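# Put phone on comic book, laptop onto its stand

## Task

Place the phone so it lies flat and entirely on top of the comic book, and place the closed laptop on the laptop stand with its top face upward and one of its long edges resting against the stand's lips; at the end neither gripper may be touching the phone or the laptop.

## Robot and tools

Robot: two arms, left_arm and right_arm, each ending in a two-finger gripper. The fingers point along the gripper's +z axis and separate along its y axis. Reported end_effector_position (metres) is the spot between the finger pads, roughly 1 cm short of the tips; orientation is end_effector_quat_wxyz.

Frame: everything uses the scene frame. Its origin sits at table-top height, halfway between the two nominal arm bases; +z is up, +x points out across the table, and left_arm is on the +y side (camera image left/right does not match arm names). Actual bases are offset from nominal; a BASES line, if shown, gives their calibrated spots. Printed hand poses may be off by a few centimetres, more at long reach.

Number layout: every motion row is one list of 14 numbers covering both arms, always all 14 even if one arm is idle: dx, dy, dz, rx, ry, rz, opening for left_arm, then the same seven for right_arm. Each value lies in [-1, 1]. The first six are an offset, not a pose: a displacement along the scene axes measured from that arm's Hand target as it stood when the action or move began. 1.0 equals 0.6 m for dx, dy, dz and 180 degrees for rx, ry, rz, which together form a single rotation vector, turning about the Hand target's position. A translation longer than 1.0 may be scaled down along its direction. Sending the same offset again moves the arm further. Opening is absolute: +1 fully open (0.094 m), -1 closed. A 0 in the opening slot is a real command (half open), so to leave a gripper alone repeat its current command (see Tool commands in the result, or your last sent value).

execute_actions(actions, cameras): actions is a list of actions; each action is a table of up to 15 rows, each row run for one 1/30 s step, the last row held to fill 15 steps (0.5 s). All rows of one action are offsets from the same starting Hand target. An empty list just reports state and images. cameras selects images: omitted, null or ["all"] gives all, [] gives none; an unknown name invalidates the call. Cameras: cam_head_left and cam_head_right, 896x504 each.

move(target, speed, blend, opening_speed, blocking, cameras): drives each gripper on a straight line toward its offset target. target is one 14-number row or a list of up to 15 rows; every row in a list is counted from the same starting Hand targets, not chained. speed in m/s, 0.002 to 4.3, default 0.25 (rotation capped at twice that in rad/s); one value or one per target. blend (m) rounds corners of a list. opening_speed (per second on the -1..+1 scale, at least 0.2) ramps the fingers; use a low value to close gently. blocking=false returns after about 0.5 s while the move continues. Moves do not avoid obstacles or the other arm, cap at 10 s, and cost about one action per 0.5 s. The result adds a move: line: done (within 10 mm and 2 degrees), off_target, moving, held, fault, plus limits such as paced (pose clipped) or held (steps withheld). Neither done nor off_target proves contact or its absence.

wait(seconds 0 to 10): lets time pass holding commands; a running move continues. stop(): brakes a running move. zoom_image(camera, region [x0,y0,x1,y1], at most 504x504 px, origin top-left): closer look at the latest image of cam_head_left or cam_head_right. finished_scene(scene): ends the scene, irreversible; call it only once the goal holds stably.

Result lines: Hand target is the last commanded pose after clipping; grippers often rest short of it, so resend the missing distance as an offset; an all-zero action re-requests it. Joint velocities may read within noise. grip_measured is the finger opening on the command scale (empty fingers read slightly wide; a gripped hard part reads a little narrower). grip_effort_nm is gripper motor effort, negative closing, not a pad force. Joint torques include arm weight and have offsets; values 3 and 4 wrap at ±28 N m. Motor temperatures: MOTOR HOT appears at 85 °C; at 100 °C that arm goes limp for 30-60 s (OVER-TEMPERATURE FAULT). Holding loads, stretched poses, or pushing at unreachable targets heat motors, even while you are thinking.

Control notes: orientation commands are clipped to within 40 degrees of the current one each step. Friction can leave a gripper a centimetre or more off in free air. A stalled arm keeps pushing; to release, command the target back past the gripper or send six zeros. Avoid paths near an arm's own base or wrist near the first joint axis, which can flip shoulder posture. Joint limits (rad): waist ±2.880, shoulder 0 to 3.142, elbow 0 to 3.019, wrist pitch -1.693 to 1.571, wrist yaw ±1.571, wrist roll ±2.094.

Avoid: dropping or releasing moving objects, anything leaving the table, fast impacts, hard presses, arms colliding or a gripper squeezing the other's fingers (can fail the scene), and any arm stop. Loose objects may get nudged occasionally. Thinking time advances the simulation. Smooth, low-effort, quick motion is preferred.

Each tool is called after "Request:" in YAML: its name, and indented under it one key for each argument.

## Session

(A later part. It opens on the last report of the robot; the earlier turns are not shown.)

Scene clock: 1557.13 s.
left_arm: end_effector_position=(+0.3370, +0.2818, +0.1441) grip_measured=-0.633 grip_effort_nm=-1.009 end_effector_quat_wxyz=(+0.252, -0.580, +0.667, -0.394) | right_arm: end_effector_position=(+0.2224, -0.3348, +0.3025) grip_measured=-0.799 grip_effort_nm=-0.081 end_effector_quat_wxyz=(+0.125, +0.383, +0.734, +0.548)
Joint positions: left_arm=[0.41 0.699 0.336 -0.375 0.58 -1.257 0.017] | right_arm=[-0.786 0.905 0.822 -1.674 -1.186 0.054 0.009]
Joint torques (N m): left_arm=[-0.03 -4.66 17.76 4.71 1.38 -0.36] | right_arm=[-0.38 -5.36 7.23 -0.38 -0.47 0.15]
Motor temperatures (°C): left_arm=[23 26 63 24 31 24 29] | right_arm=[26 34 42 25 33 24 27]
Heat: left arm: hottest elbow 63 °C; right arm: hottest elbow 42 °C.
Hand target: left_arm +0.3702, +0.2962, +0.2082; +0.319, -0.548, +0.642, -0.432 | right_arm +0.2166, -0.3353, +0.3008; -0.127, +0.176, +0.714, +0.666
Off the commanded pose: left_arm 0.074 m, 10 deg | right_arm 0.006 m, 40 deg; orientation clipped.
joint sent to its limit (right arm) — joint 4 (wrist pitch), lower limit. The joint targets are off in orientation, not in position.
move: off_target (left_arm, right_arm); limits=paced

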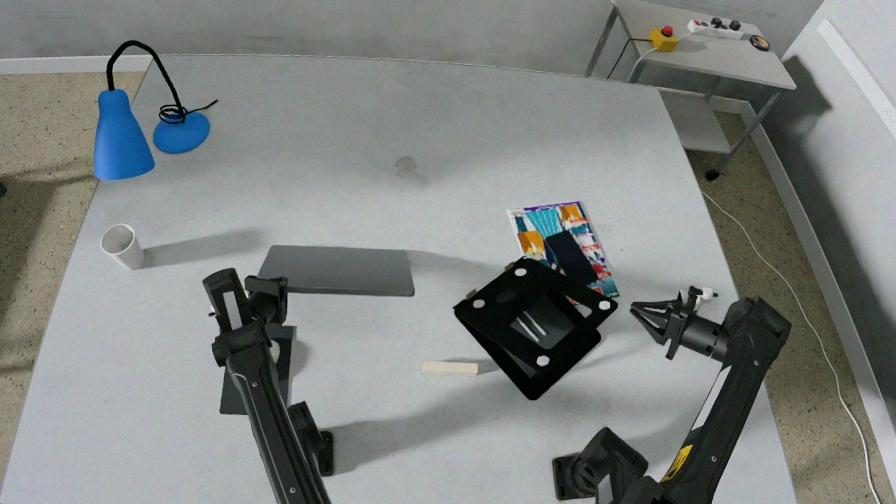

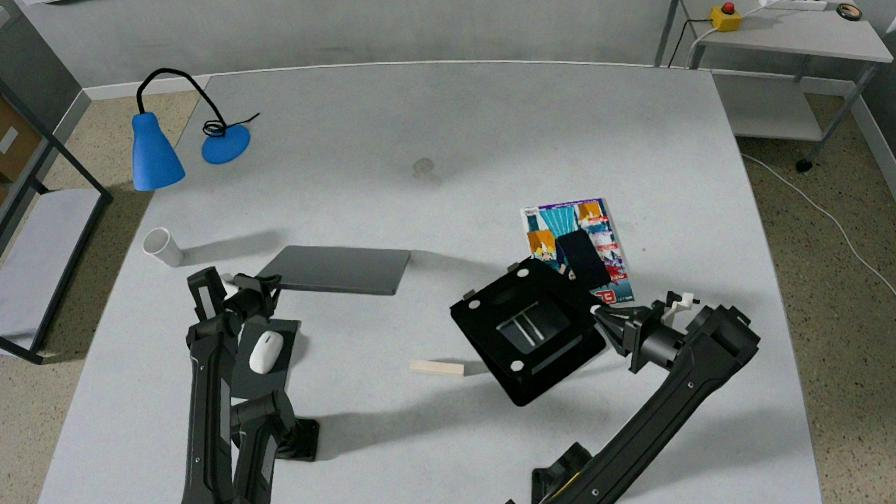

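Request:
move:
  target:
    - [0.04,0.02,-0.19,0,0,0,-0.8,0,0,0.0,0,0,0,-0.8]
  speed: 0.07

Request:
zoom_image:
  camera: "cam_head_left"
  region: [220, 180, 480, 340]

Request:
zoom_image:
  camera: "cam_head_right"
  region: [220, 180, 480, 340]

Scene clock: 1563.67 s.
left_arm: end_effector_position=(+0.3896, +0.3032, +0.0923) grip_measured=-0.635 grip_effort_nm=-1.009 end_effector_quat_wxyz=(+0.310, -0.543, +0.649, -0.434) | right_arm: end_effector_position=(+0.2224, -0.3348, +0.3025) grip_measured=-0.799 grip_effort_nm=-0.081 end_effector_quat_wxyz=(+0.125, +0.383, +0.734, +0.548)
Joint positions: left_arm=[0.417 1.152 0.256 0.337 0.619 -1.299 0.017] | right_arm=[-0.786 0.905 0.822 -1.674 -1.186 0.054 0.009]
Joint torques (N m): left_arm=[-1.44 -5.07 8.57 2.7 -0.57 -0.12] | right_arm=[-0.38 -5.36 7.24 -0.34 -0.47 0.15]
Motor temperatures (°C): left_arm=[23 26 61 24 32 24 29] | right_arm=[26 34 42 25 33 24 27]
Heat: left arm: hottest elbow 61 °C; right arm: hottest elbow 42 °C.
Hand target: left_arm +0.3942, +0.3082, +0.0943; +0.319, -0.548, +0.642, -0.432 | right_arm +0.2166, -0.3353, +0.3008; -0.127, +0.176, +0.714, +0.666
Off the commanded pose: left_arm 0.007 m, 1 deg | right_arm 0.006 m, 40 deg; orientation clipped.
joint sent to its limit (right arm) — joint 4 (wrist pitch), lower limit. The joint targets are off in orientation, not in position.
move: off_target (right_arm); limits=paced

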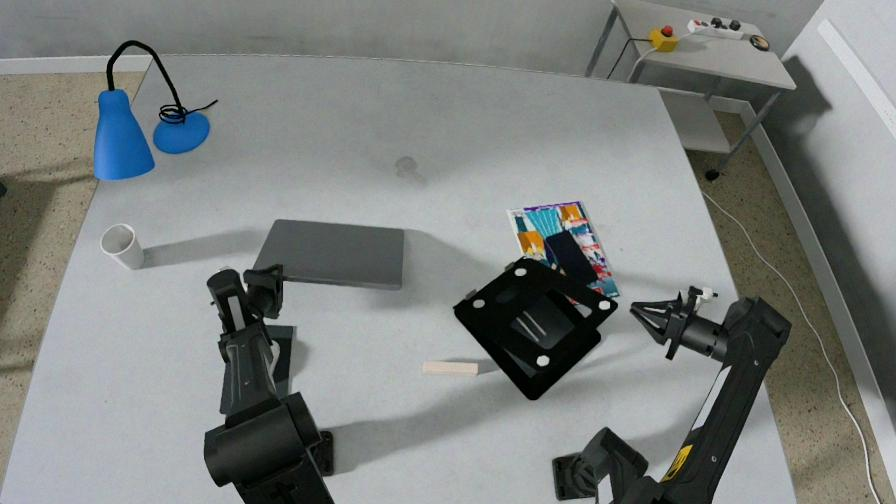

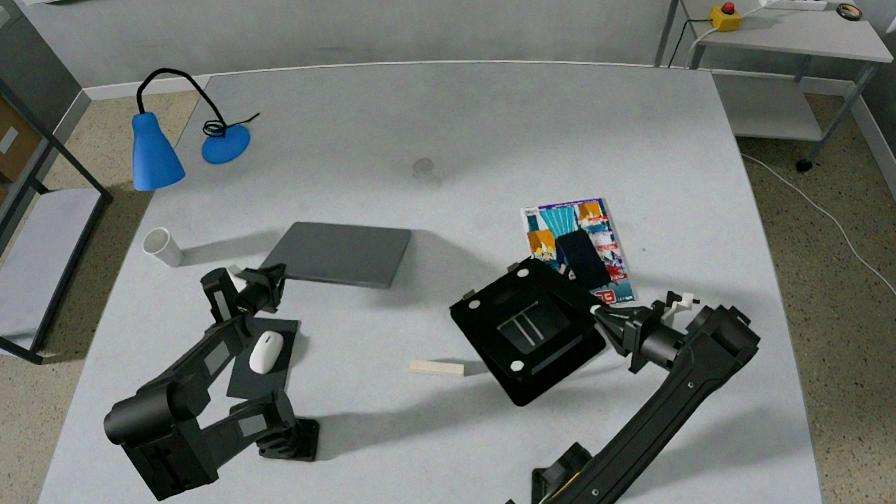

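Scaled by 1.938.

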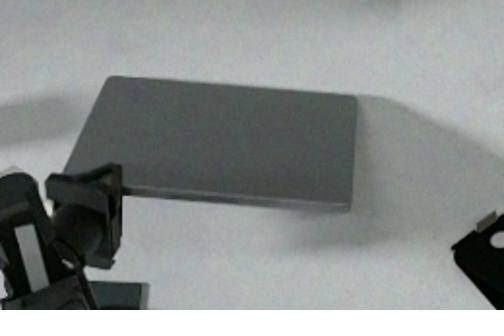

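Scaled by 1.938.

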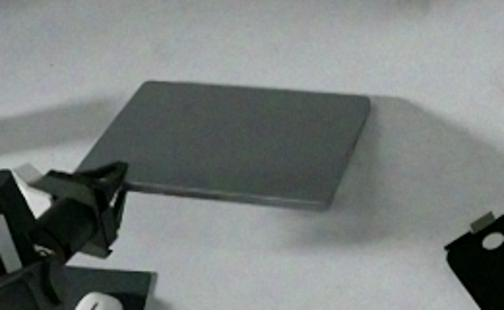

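Request:
zoom_image:
  camera: "cam_head_left"
  region: [440, 240, 640, 410]

Request:
zoom_image:
  camera: "cam_head_right"
  region: [440, 240, 640, 410]

Scaled by 2.520.

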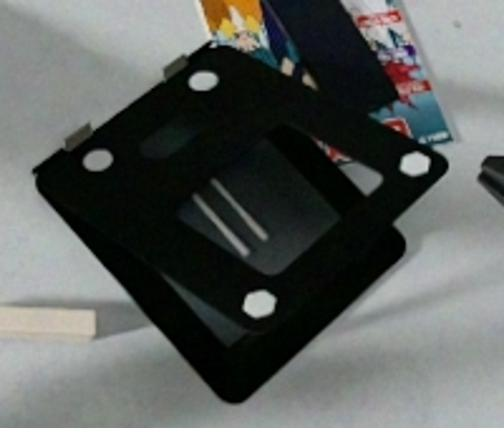

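Scaled by 2.520.

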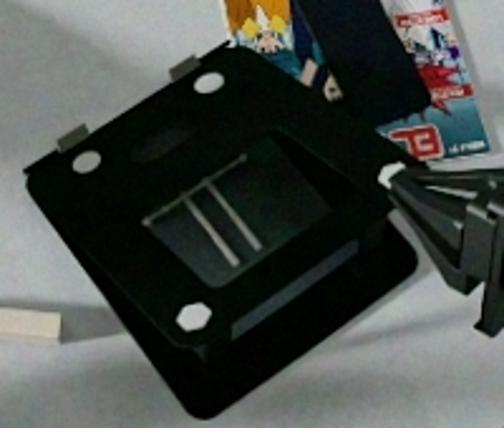

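Request:
move:
  target:
    - [0,0,0,0,0,0,-0.8,0.044,0.109,-0.06,-0.469,0.076,-0.055,0.6]
  speed: 0.25

Request:
zoom_image:
  camera: "cam_head_left"
  region: [440, 240, 680, 410]

Request:
zoom_image:
  camera: "cam_head_right"
  region: [440, 240, 680, 410]

Scene clock: 1596.63 s.
left_arm: end_effector_position=(+0.3897, +0.3033, +0.0924) grip_measured=-0.635 grip_effort_nm=-1.009 end_effector_quat_wxyz=(+0.310, -0.543, +0.649, -0.434) | right_arm: end_effector_position=(+0.2285, -0.2744, +0.2443) grip_measured=+0.599 grip_effort_nm=0.061 end_effector_quat_wxyz=(-0.017, +0.343, +0.939, -0.008)
Joint positions: left_arm=[0.417 1.152 0.256 0.337 0.619 -1.299 0.017] | right_arm=[0.13 1.035 1.033 -1.606 -0.002 0.835 0.075]
Joint torques (N m): left_arm=[-1.73 -5.71 8.61 2.44 -0.52 -0.08] | right_arm=[1.2 -5.83 12.79 -0.28 0.15 0.24]
Motor temperatures (°C): left_arm=[22 26 48 24 30 24 30] | right_arm=[26 33 42 25 31 24 26]
Heat: left arm: hottest elbow 48 °C; right arm: hottest elbow 42 °C.
Hand target: left_arm +0.3943, +0.3082, +0.0944; +0.319, -0.548, +0.641, -0.432 | right_arm +0.2430, -0.2699, +0.2649; +0.000, +0.342, +0.940, +0.000
Off the commanded pose: left_arm 0.007 m, 1 deg | right_arm 0.026 m, 2 deg.
move: off_target (right_arm)

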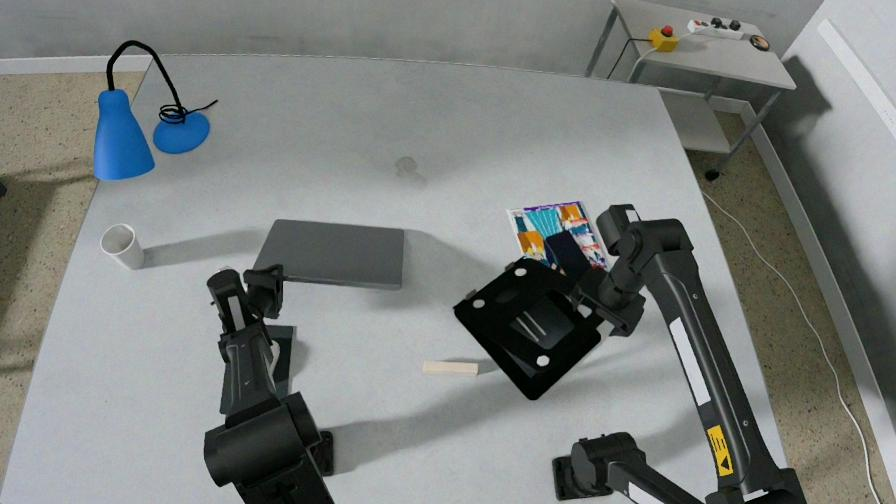

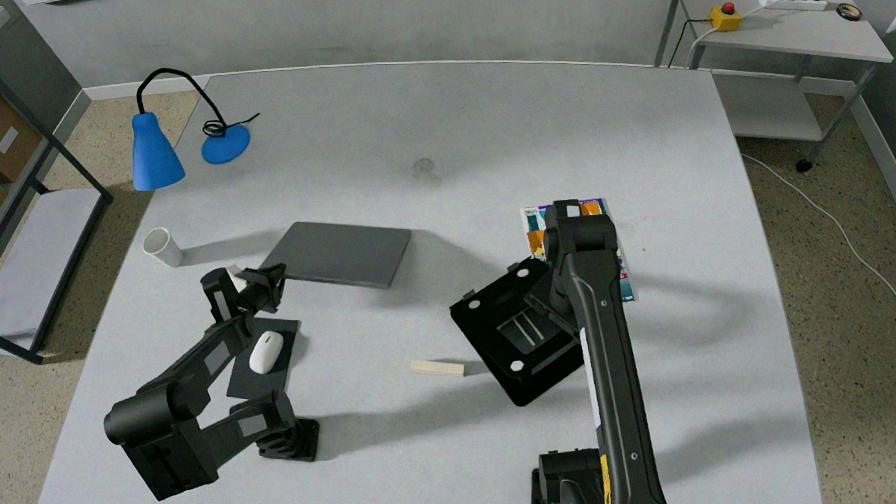

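Scaled by 2.100.

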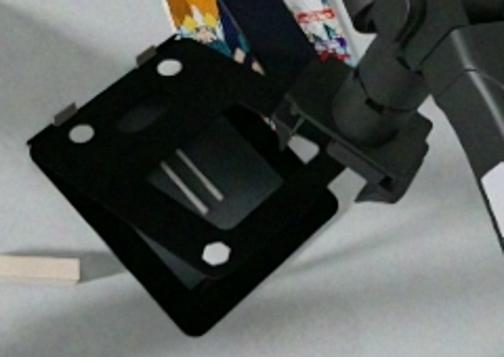

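Scaled by 2.100.

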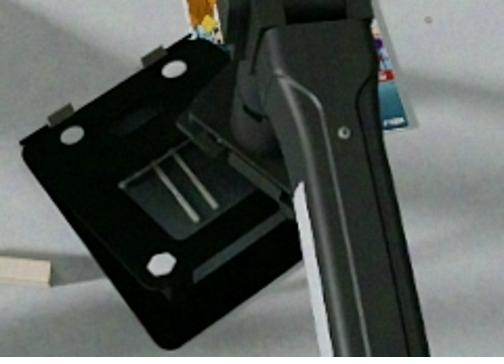

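Request:
move:
  target:
    - [0,0,0,0,0,0,-0.8,0.0275,0.007,-0.16,0,0,0,0.6]
  speed: 0.15

Request:
zoom_image:
  camera: "cam_head_left"
  region: [480, 240, 680, 400]

Request:
zoom_image:
  camera: "cam_head_right"
  region: [440, 240, 640, 400]

Scene clock: 1603.67 s.
left_arm: end_effector_position=(+0.3897, +0.3033, +0.0924) grip_measured=-0.635 grip_effort_nm=-1.009 end_effector_quat_wxyz=(+0.310, -0.543, +0.649, -0.434) | right_arm: end_effector_position=(+0.2602, -0.2691, +0.1771) grip_measured=+0.599 grip_effort_nm=0.061 end_effector_quat_wxyz=(+0.006, +0.344, +0.939, +0.004)
Joint positions: left_arm=[0.417 1.152 0.256 0.337 0.619 -1.299 0.017] | right_arm=[0.134 1.109 0.906 -1.353 -0.002 0.842 0.075]
Joint torques (N m): left_arm=[-1.32 -5.13 8.47 2.55 -0.52 -0.08] | right_arm=[1.44 -6.77 7.35 0.53 0.15 0.19]
Heat: left arm: hottest elbow 46 °C; right arm: hottest elbow 42 °C.
Hand target: left_arm +0.3943, +0.3082, +0.0944; +0.319, -0.548, +0.641, -0.432 | right_arm +0.2596, -0.2657, +0.1690; +0.000, +0.342, +0.940, +0.000
Off the commanded pose: left_arm 0.007 m, 1 deg | right_arm 0.009 m, 1 deg.
move: done

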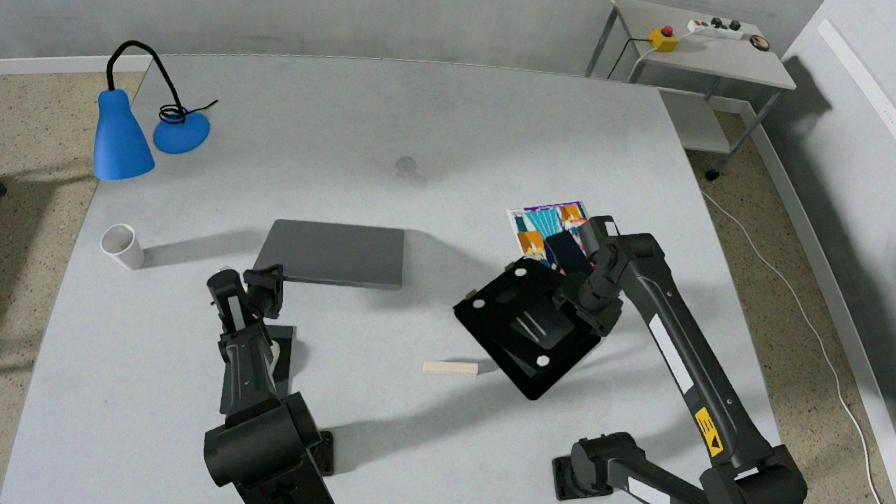

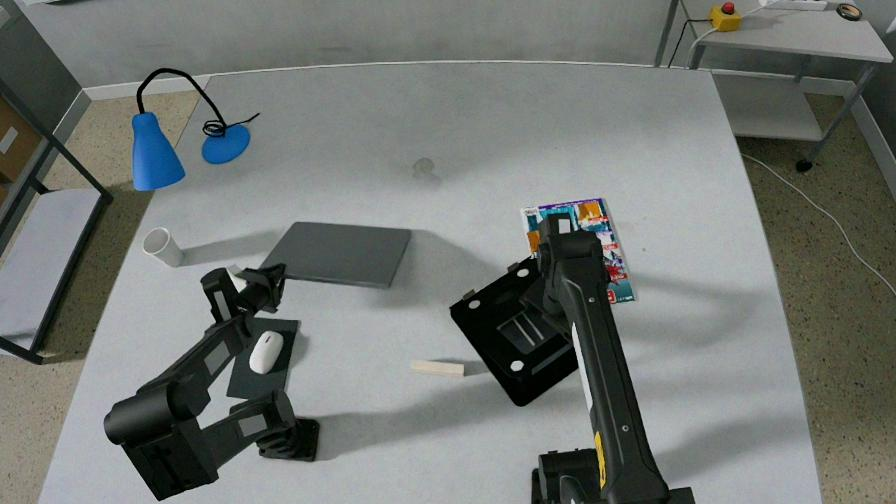

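Scaled by 2.520.

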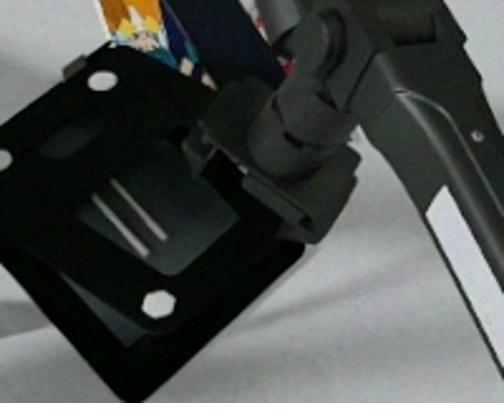

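Scaled by 2.520.

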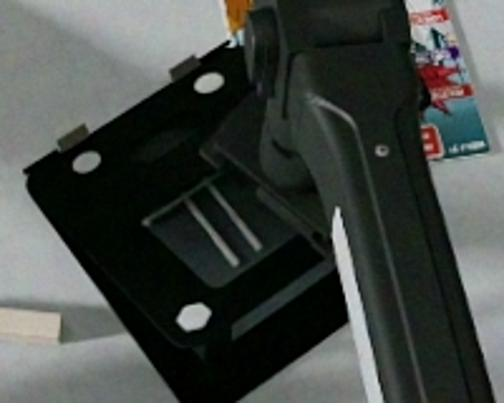

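Request:
move:
  target:
    - [0,0,0,0,0,0,-0.8,-0.023,-0.026,0,0,0,0,0.95]
    - [0,0,0,0,0,0,-0.8,-0.023,-0.026,-0.085,0,0,0,0.95]
  speed: 0.08

Request:
zoom_image:
  camera: "cam_head_left"
  region: [480, 240, 680, 400]

Request:
zoom_image:
  camera: "cam_head_right"
  region: [440, 240, 640, 400]

Scene clock: 1611.50 s.
left_arm: end_effector_position=(+0.3897, +0.3033, +0.0924) grip_measured=-0.635 grip_effort_nm=-1.009 end_effector_quat_wxyz=(+0.310, -0.543, +0.649, -0.434) | right_arm: end_effector_position=(+0.2472, -0.2773, +0.1270) grip_measured=+0.949 grip_effort_nm=0.066 end_effector_quat_wxyz=(+0.008, +0.339, +0.941, +0.005)
Joint positions: left_arm=[0.417 1.152 0.256 0.337 0.619 -1.299 0.017] | right_arm=[0.112 1.107 0.768 -1.214 -0.001 0.809 0.092]
Joint torques (N m): left_arm=[-1.44 -5.25 8.61 2.51 -0.55 -0.04] | right_arm=[-0.38 -6.07 6.91 0.55 0.11 0.08]
Heat: left arm: hottest elbow 45 °C; right arm: hottest elbow 43 °C.
Hand target: left_arm +0.3943, +0.3082, +0.0944; +0.319, -0.548, +0.641, -0.432 | right_arm +0.2457, -0.2814, +0.1179; +0.000, +0.342, +0.940, +0.000
Off the commanded pose: left_arm 0.007 m, 1 deg | right_arm 0.010 m, 1 deg.
move: done

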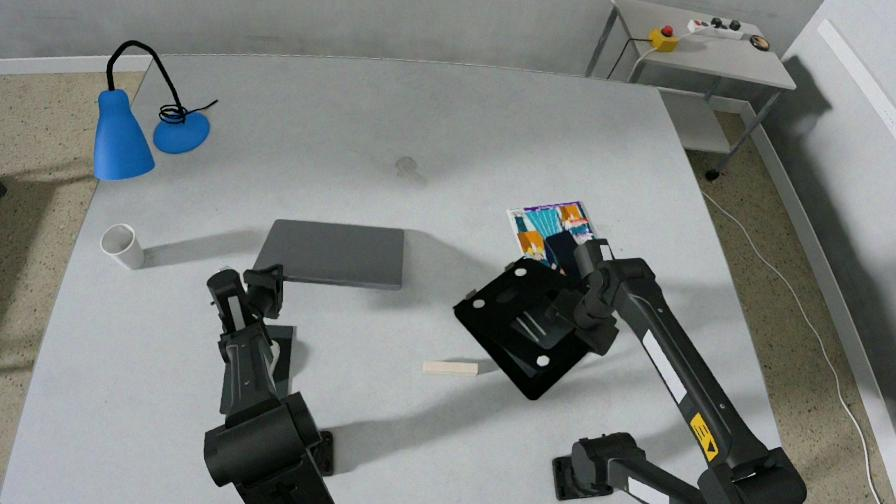

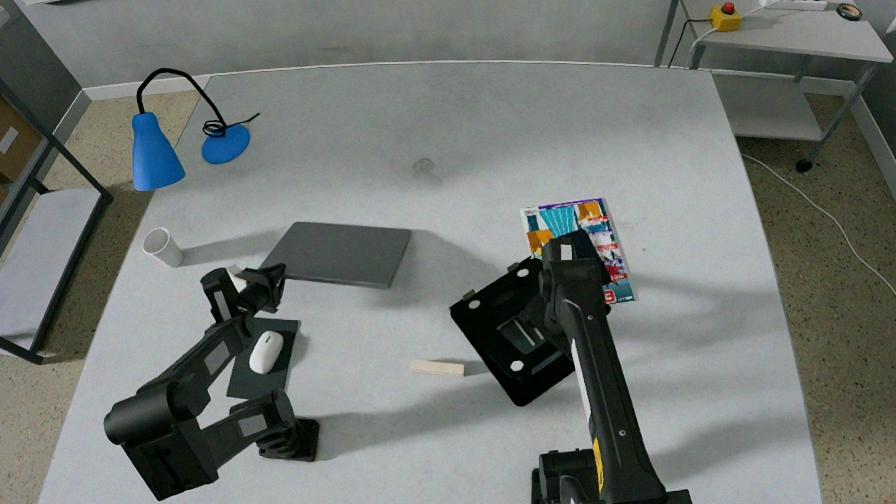

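Scaled by 2.520.

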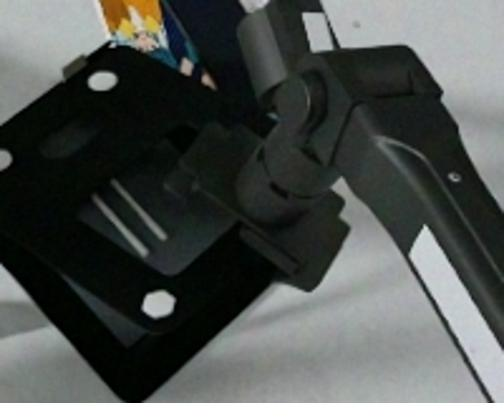

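Scaled by 2.520.

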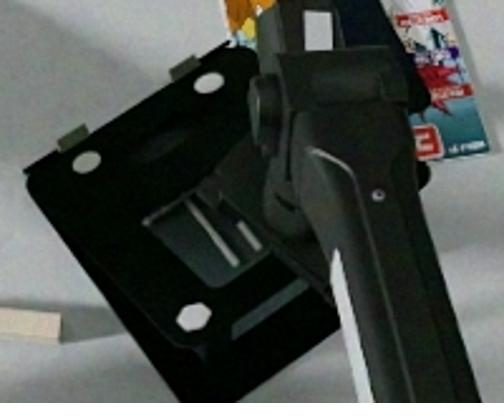

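Request:
move:
  target:
    - [0,0,0,0,0,0,-0.8,0,0,-0.08,0,0,0,0.95]
  speed: 0.06
  cameras: []

Request:
move:
  target:
    - [0,0,0,0,0,0,-0.8,0,0,0,0,0,0,-0.9]
  opening_speed: 0.8

Request:
zoom_image:
  camera: "cam_head_left"
  region: [480, 240, 680, 400]

Request:
zoom_image:
  camera: "cam_head_right"
  region: [440, 240, 640, 400]

Scene clock: 1617.03 s.
left_arm: end_effector_position=(+0.3897, +0.3033, +0.0924) grip_measured=-0.635 grip_effort_nm=-1.009 end_effector_quat_wxyz=(+0.310, -0.543, +0.649, -0.434) | right_arm: end_effector_position=(+0.2532, -0.2769, +0.0841) grip_measured=+0.949 grip_effort_nm=0.066 end_effector_quat_wxyz=(+0.017, +0.338, +0.941, +0.008)
Joint positions: left_arm=[0.417 1.152 0.256 0.337 0.619 -1.299 0.017] | right_arm=[0.112 1.166 0.689 -1.055 0.001 0.806 0.092]
Joint torques (N m): left_arm=[-1.14 -4.72 8.58 2.55 -0.53 -0.07] | right_arm=[-0.38 -6.01 5.91 0.57 0.06 0.1]
Heat: left arm: hottest elbow 44 °C; right arm: hottest elbow 42 °C.
Hand target: left_arm +0.3943, +0.3082, +0.0944; +0.319, -0.548, +0.641, -0.432 | right_arm +0.2456, -0.2814, +0.0698; +0.000, +0.342, +0.940, +0.000
Off the commanded pose: left_arm 0.007 m, 1 deg | right_arm 0.017 m, 2 deg.
move: off_target (right_arm)
No camera images: "cameras" was empty.

Scene clock: 1619.57 s.
left_arm: end_effector_position=(+0.3897, +0.3033, +0.0924) grip_measured=-0.635 grip_effort_nm=-1.009 end_effector_quat_wxyz=(+0.310, -0.543, +0.649, -0.434) | right_arm: end_effector_position=(+0.2591, -0.2887, +0.0874) grip_measured=-0.221 grip_effort_nm=-1.033 end_effector_quat_wxyz=(+0.040, +0.374, +0.926, -0.002)
Joint positions: left_arm=[0.417 1.152 0.256 0.337 0.619 -1.299 0.017] | right_arm=[0.091 1.154 0.687 -1.036 0.039 0.863 0.037]
Joint torques (N m): left_arm=[-1.49 -5.71 8.47 2.67 -0.56 -0.06] | right_arm=[0.85 -4.95 6.12 -0.14 -1.24 -0.4]
Heat: left arm: hottest elbow 44 °C; right arm: hottest elbow 42 °C.
Hand target: left_arm +0.3943, +0.3082, +0.0944; +0.319, -0.548, +0.641, -0.432 | right_arm +0.2457, -0.2812, +0.0699; +0.000, +0.342, +0.940, +0.000
Off the commanded pose: left_arm 0.007 m, 1 deg | right_arm 0.023 m, 6 deg.
move: off_target (right_arm)

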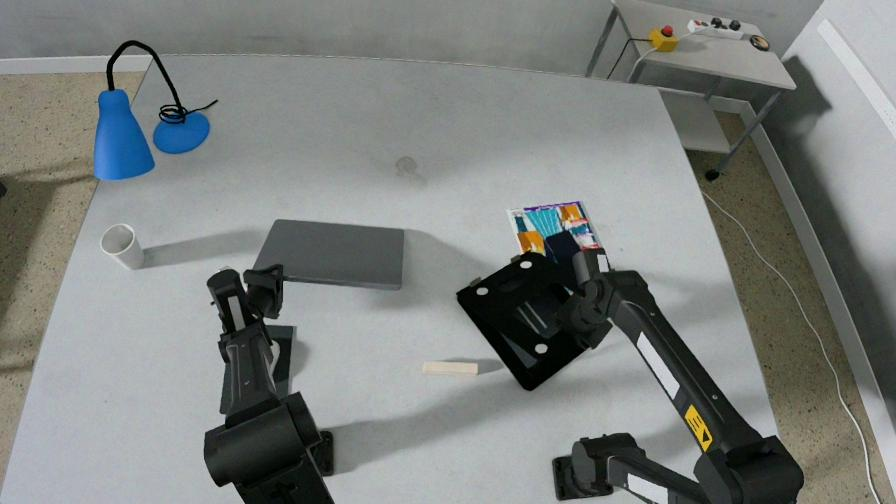

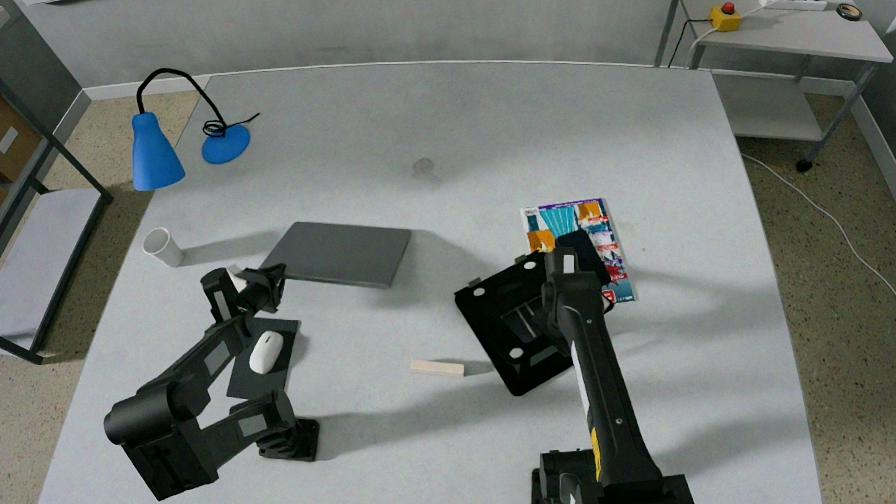

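Scaled by 2.520.

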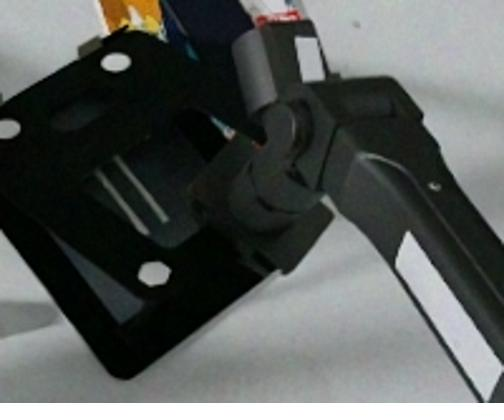

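Scaled by 2.520.

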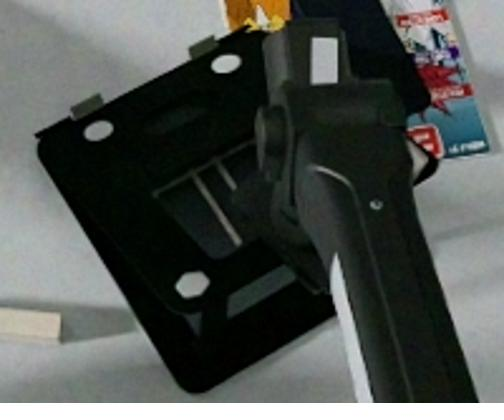

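Request:
move:
  target:
    - [0,0,0,0,0,0,-0.8,0,0,0.083,0,0,0,-0.9]
    - [0,0,0,0,0,0,-0.8,0.127,0.256,0.083,0,0,-0.239,-0.9]
  speed: 0.1

Request:
zoom_image:
  camera: "cam_head_left"
  region: [370, 200, 630, 400]

Request:
zoom_image:
  camera: "cam_head_right"
  region: [370, 200, 630, 400]

Scene clock: 1630.20 s.
left_arm: end_effector_position=(+0.3897, +0.3033, +0.0924) grip_measured=-0.635 grip_effort_nm=-1.013 end_effector_quat_wxyz=(+0.310, -0.543, +0.649, -0.434) | right_arm: end_effector_position=(+0.2957, -0.1386, +0.1066) grip_measured=-0.444 grip_effort_nm=-1.043 end_effector_quat_wxyz=(-0.018, +0.644, +0.765, -0.016)
Joint positions: left_arm=[0.417 1.152 0.256 0.337 0.619 -1.299 0.017] | right_arm=[0.47 1.419 0.979 -1.173 -0.021 1.875 0.026]
Joint torques (N m): left_arm=[-1.9 -5.95 8.34 2.7 -0.52 -0.1] | right_arm=[0.79 -10.58 12.11 0.12 0.74 0.64]
Motor temperatures (°C): left_arm=[22 26 43 24 30 24 30] | right_arm=[26 33 43 25 31 24 27]
Heat: left arm: hottest elbow 43 °C; right arm: hottest elbow 43 °C.
Hand target: left_arm +0.3943, +0.3082, +0.0944; +0.319, -0.548, +0.641, -0.432 | right_arm +0.3219, -0.1277, +0.1197; +0.000, +0.663, +0.749, +0.000
Off the commanded pose: left_arm 0.007 m, 1 deg | right_arm 0.031 m, 4 deg.
move: off_target (right_arm)

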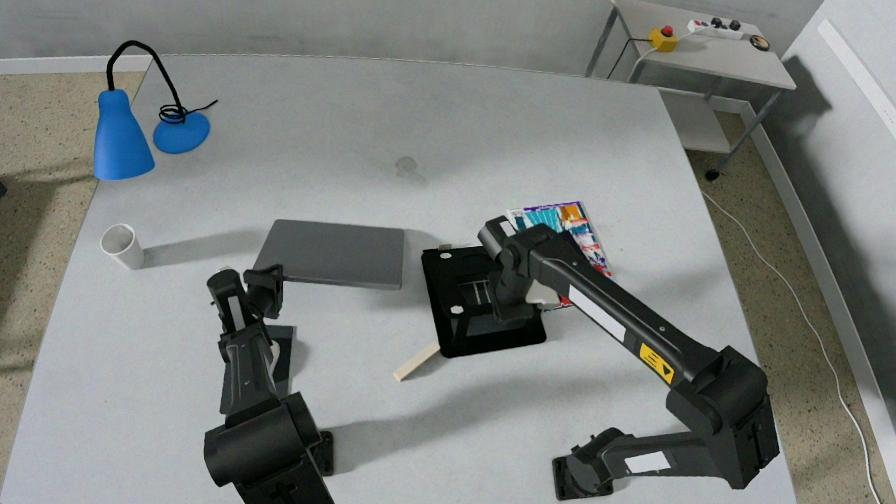

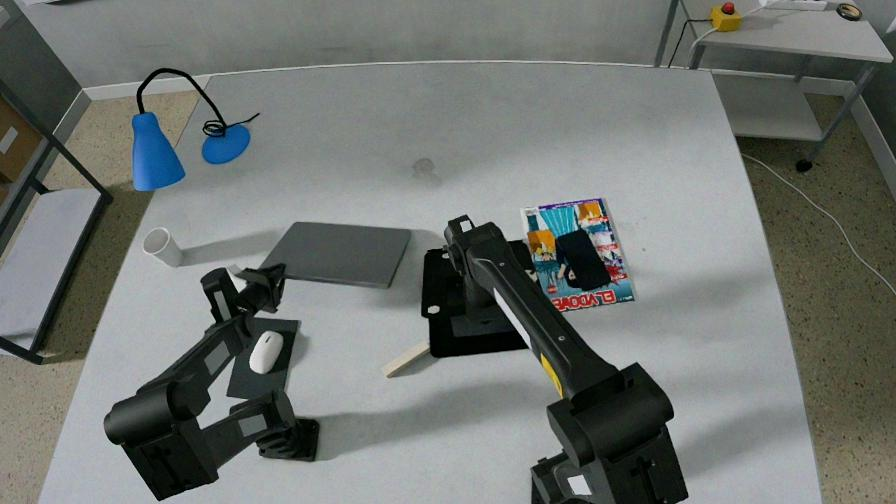

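Scaled by 1.938.

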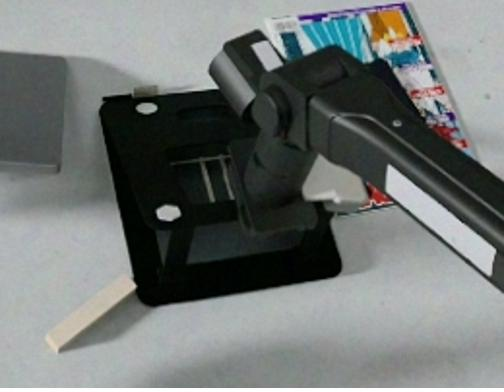

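Scaled by 1.938.

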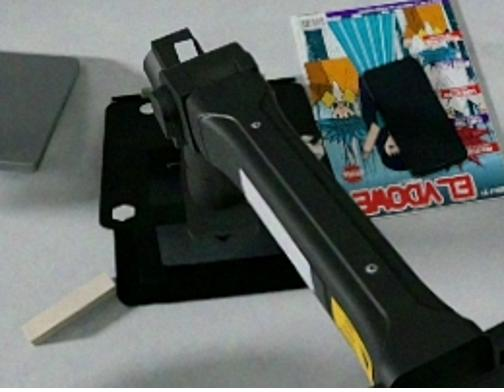

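Request:
move:
  target:
    - [0,0,0,0,0,0,-0.8,0.06,0.0,0,0,0,0,-0.9]
    - [0,0,0,0,0,0,-0.8,0.06,0,-0.06,0,0,0,-0.9]
    - [0,0,0,0,0,0,-0.8,0.06,0,-0.06,0,0,0,0.5]
  speed: 0.08

Request:
zoom_image:
  camera: "cam_head_left"
  region: [370, 200, 630, 400]

Request:
zoom_image:
  camera: "cam_head_right"
  region: [370, 200, 630, 400]

Scene clock: 1635.50 s.
left_arm: end_effector_position=(+0.3897, +0.3033, +0.0924) grip_measured=-0.635 grip_effort_nm=-1.009 end_effector_quat_wxyz=(+0.310, -0.543, +0.649, -0.434) | right_arm: end_effector_position=(+0.3447, -0.1286, +0.0925) grip_measured=+0.498 grip_effort_nm=0.066 end_effector_quat_wxyz=(+0.003, +0.656, +0.755, -0.001)
Joint positions: left_arm=[0.417 1.152 0.256 0.337 0.619 -1.299 0.017] | right_arm=[0.449 1.53 1.059 -1.099 0.007 1.886 0.07]
Joint torques (N m): left_arm=[-2.14 -4.84 8.76 2.59 -0.53 -0.11] | right_arm=[-0.62 -11.63 8.88 0.68 -0.12 0.18]
Heat: left arm: hottest elbow 42 °C; right arm: hottest elbow 44 °C.
Hand target: left_arm +0.3943, +0.3082, +0.0944; +0.319, -0.548, +0.641, -0.432 | right_arm +0.3579, -0.1277, +0.0837; +0.000, +0.663, +0.749, +0.000
Off the commanded pose: left_arm 0.007 m, 1 deg | right_arm 0.016 m, 1 deg.
move: off_target (right_arm); target 3's new opening was sent with right_arm's hand 0.021 m and 2 deg from that target

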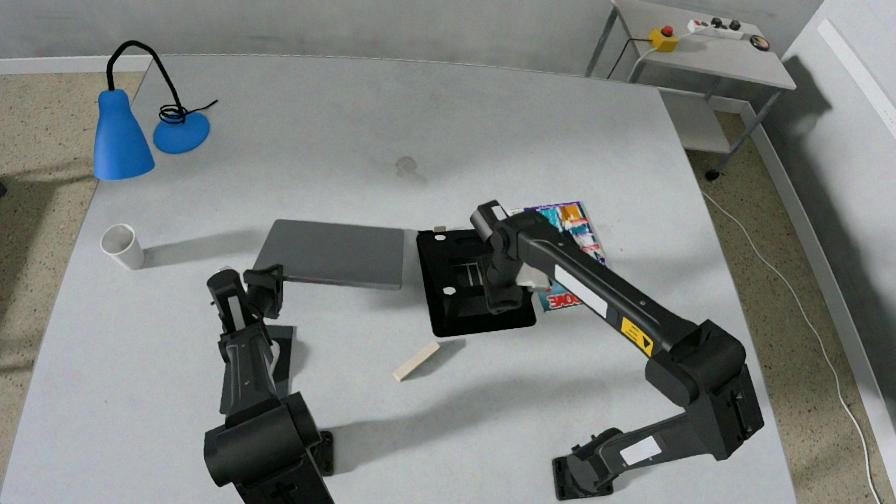

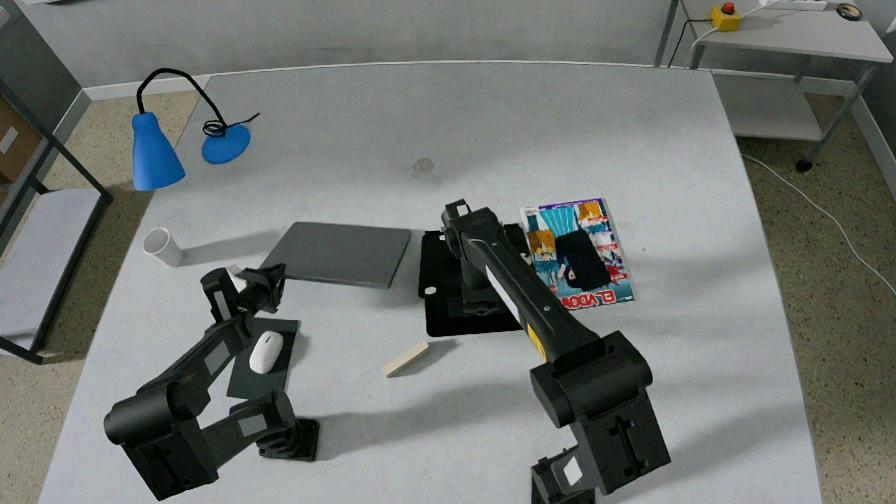

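Scaled by 1.938.

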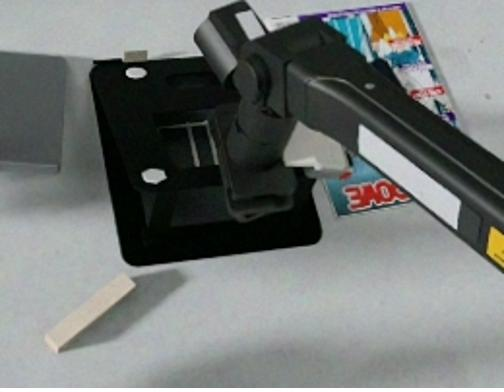

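Scaled by 1.938.

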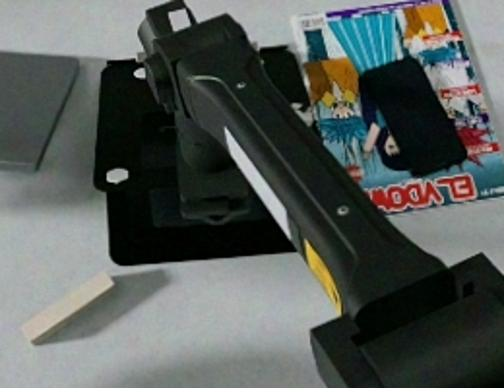

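Request:
move:
  target:
    - [0,0,0,0,0,0,-0.8,0,0.0,0.277,0,0,0,0.5]
    - [0,0,0,0,0,0,-0.8,-0.163,0.3,0.23,0.022,-0.361,-0.035,1]
  speed: 0.2

Request:
zoom_image:
  camera: "cam_head_left"
  region: [240, 200, 600, 400]

Request:
zoom_image:
  camera: "cam_head_right"
  region: [240, 200, 600, 400]

Scene clock: 1651.20 s.
left_arm: end_effector_position=(+0.3897, +0.3033, +0.0924) grip_measured=-0.635 grip_effort_nm=-1.004 end_effector_quat_wxyz=(+0.310, -0.543, +0.649, -0.434) | right_arm: end_effector_position=(+0.2643, +0.0494, +0.2347) grip_measured=+0.998 grip_effort_nm=0.066 end_effector_quat_wxyz=(+0.405, +0.528, +0.612, +0.428)
Joint positions: left_arm=[0.417 1.152 0.256 0.337 0.619 -1.299 0.017] | right_arm=[1.203 1.258 0.764 -0.13 1.019 2.076 0.094]
Joint torques (N m): left_arm=[-1.2 -5.6 8.42 2.7 -0.53 -0.09] | right_arm=[1.26 -9.17 7.23 1.7 0.43 0.15]
Heat: left arm: hottest elbow 41 °C; right arm: hottest elbow 44 °C.
Hand target: left_arm +0.3943, +0.3082, +0.0944; +0.319, -0.548, +0.641, -0.432 | right_arm +0.2602, +0.0523, +0.2218; +0.381, +0.597, +0.595, +0.380
Off the commanded pose: left_arm 0.007 m, 1 deg | right_arm 0.014 m, 10 deg.
joint sent to its limit (right arm) — joint 6 (wrist roll), upper limit. The joint targets are off in orientation, not in position.
move: off_target (right_arm); target 2's new opening was sent with right_arm's hand 0.014 m and 10 deg from that target

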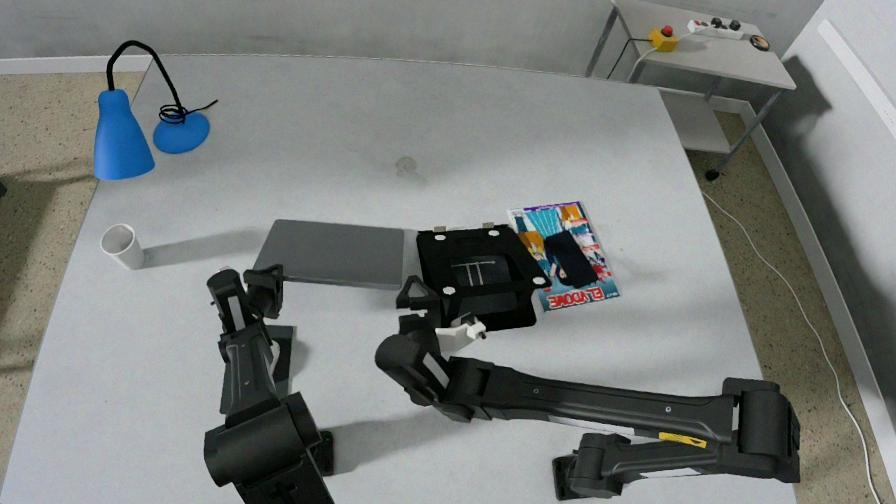

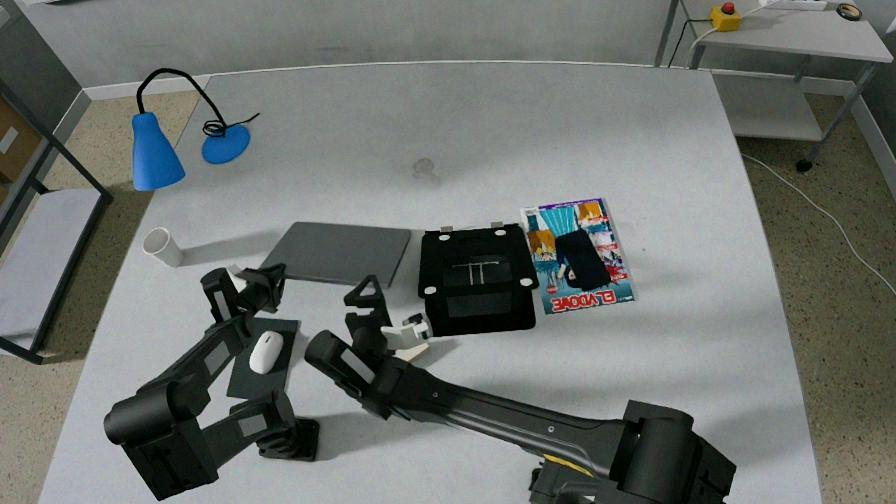

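Scaled by 1.400.

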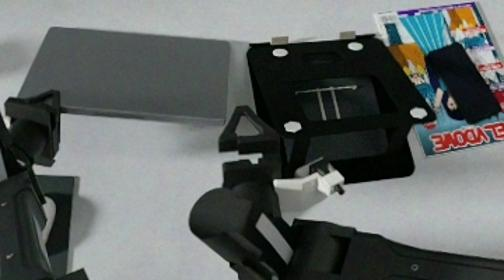

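Scaled by 1.400.

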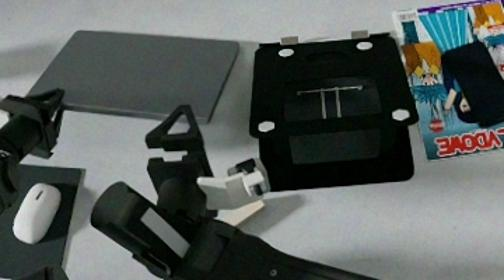

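Request:
move:
  target:
    - [0,0,0,0,0,0,-0.8,-0.02,0.0,0.03,-0.453,0,0.2115,1]
    - [0,0,0,0,0,0,-0.8,-0.02,0.04,0.03,-0.906,0,0.423,1]
  speed: 0.4

Scene clock: 1662.33 s.
left_arm: end_effector_position=(+0.3897, +0.3033, +0.0924) grip_measured=-0.635 grip_effort_nm=-1.009 end_effector_quat_wxyz=(+0.310, -0.543, +0.649, -0.434) | right_arm: end_effector_position=(+0.2464, +0.0565, +0.2231) grip_measured=+0.999 grip_effort_nm=0.042 end_effector_quat_wxyz=(-0.361, +0.603, -0.596, +0.390)
Joint positions: left_arm=[0.417 1.152 0.256 0.337 0.619 -1.299 0.017] | right_arm=[1.252 1.345 0.935 -0.642 1.044 -0.627 0.094]
Joint torques (N m): left_arm=[-1.61 -4.72 8.51 2.62 -0.54 -0.06] | right_arm=[1.26 -11.69 11.63 1.31 0.41 0.18]
Heat: left arm: hottest elbow 41 °C; right arm: hottest elbow 44 °C.
Hand target: left_arm +0.3943, +0.3082, +0.0944; +0.319, -0.548, +0.641, -0.432 | right_arm +0.2482, +0.0763, +0.2397; -0.380, +0.597, -0.597, +0.378
Off the commanded pose: left_arm 0.007 m, 1 deg | right_arm 0.026 m, 3 deg.
move: off_target (right_arm)

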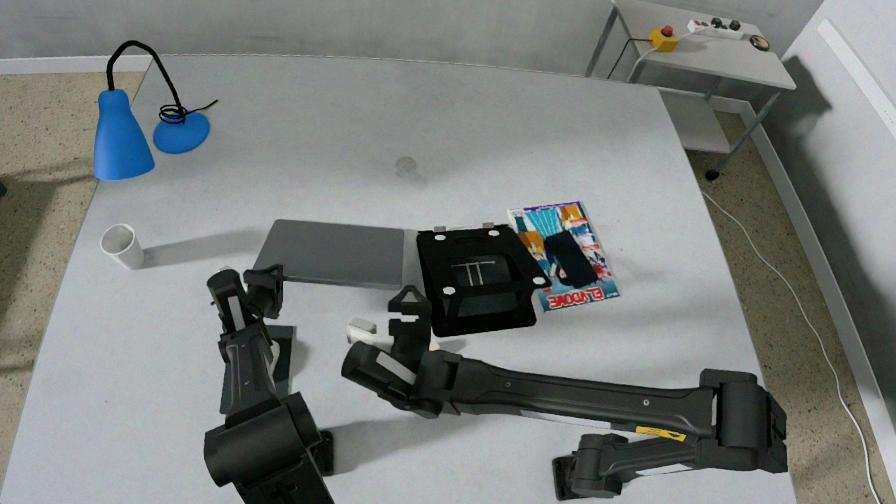

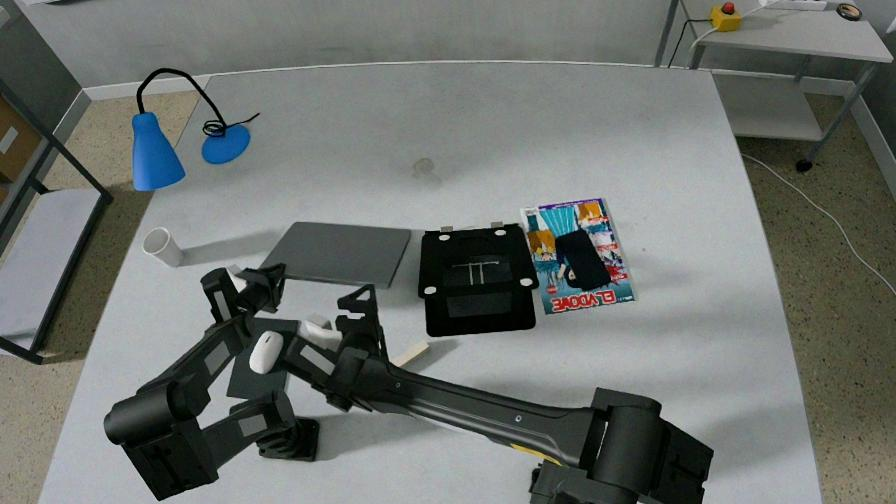

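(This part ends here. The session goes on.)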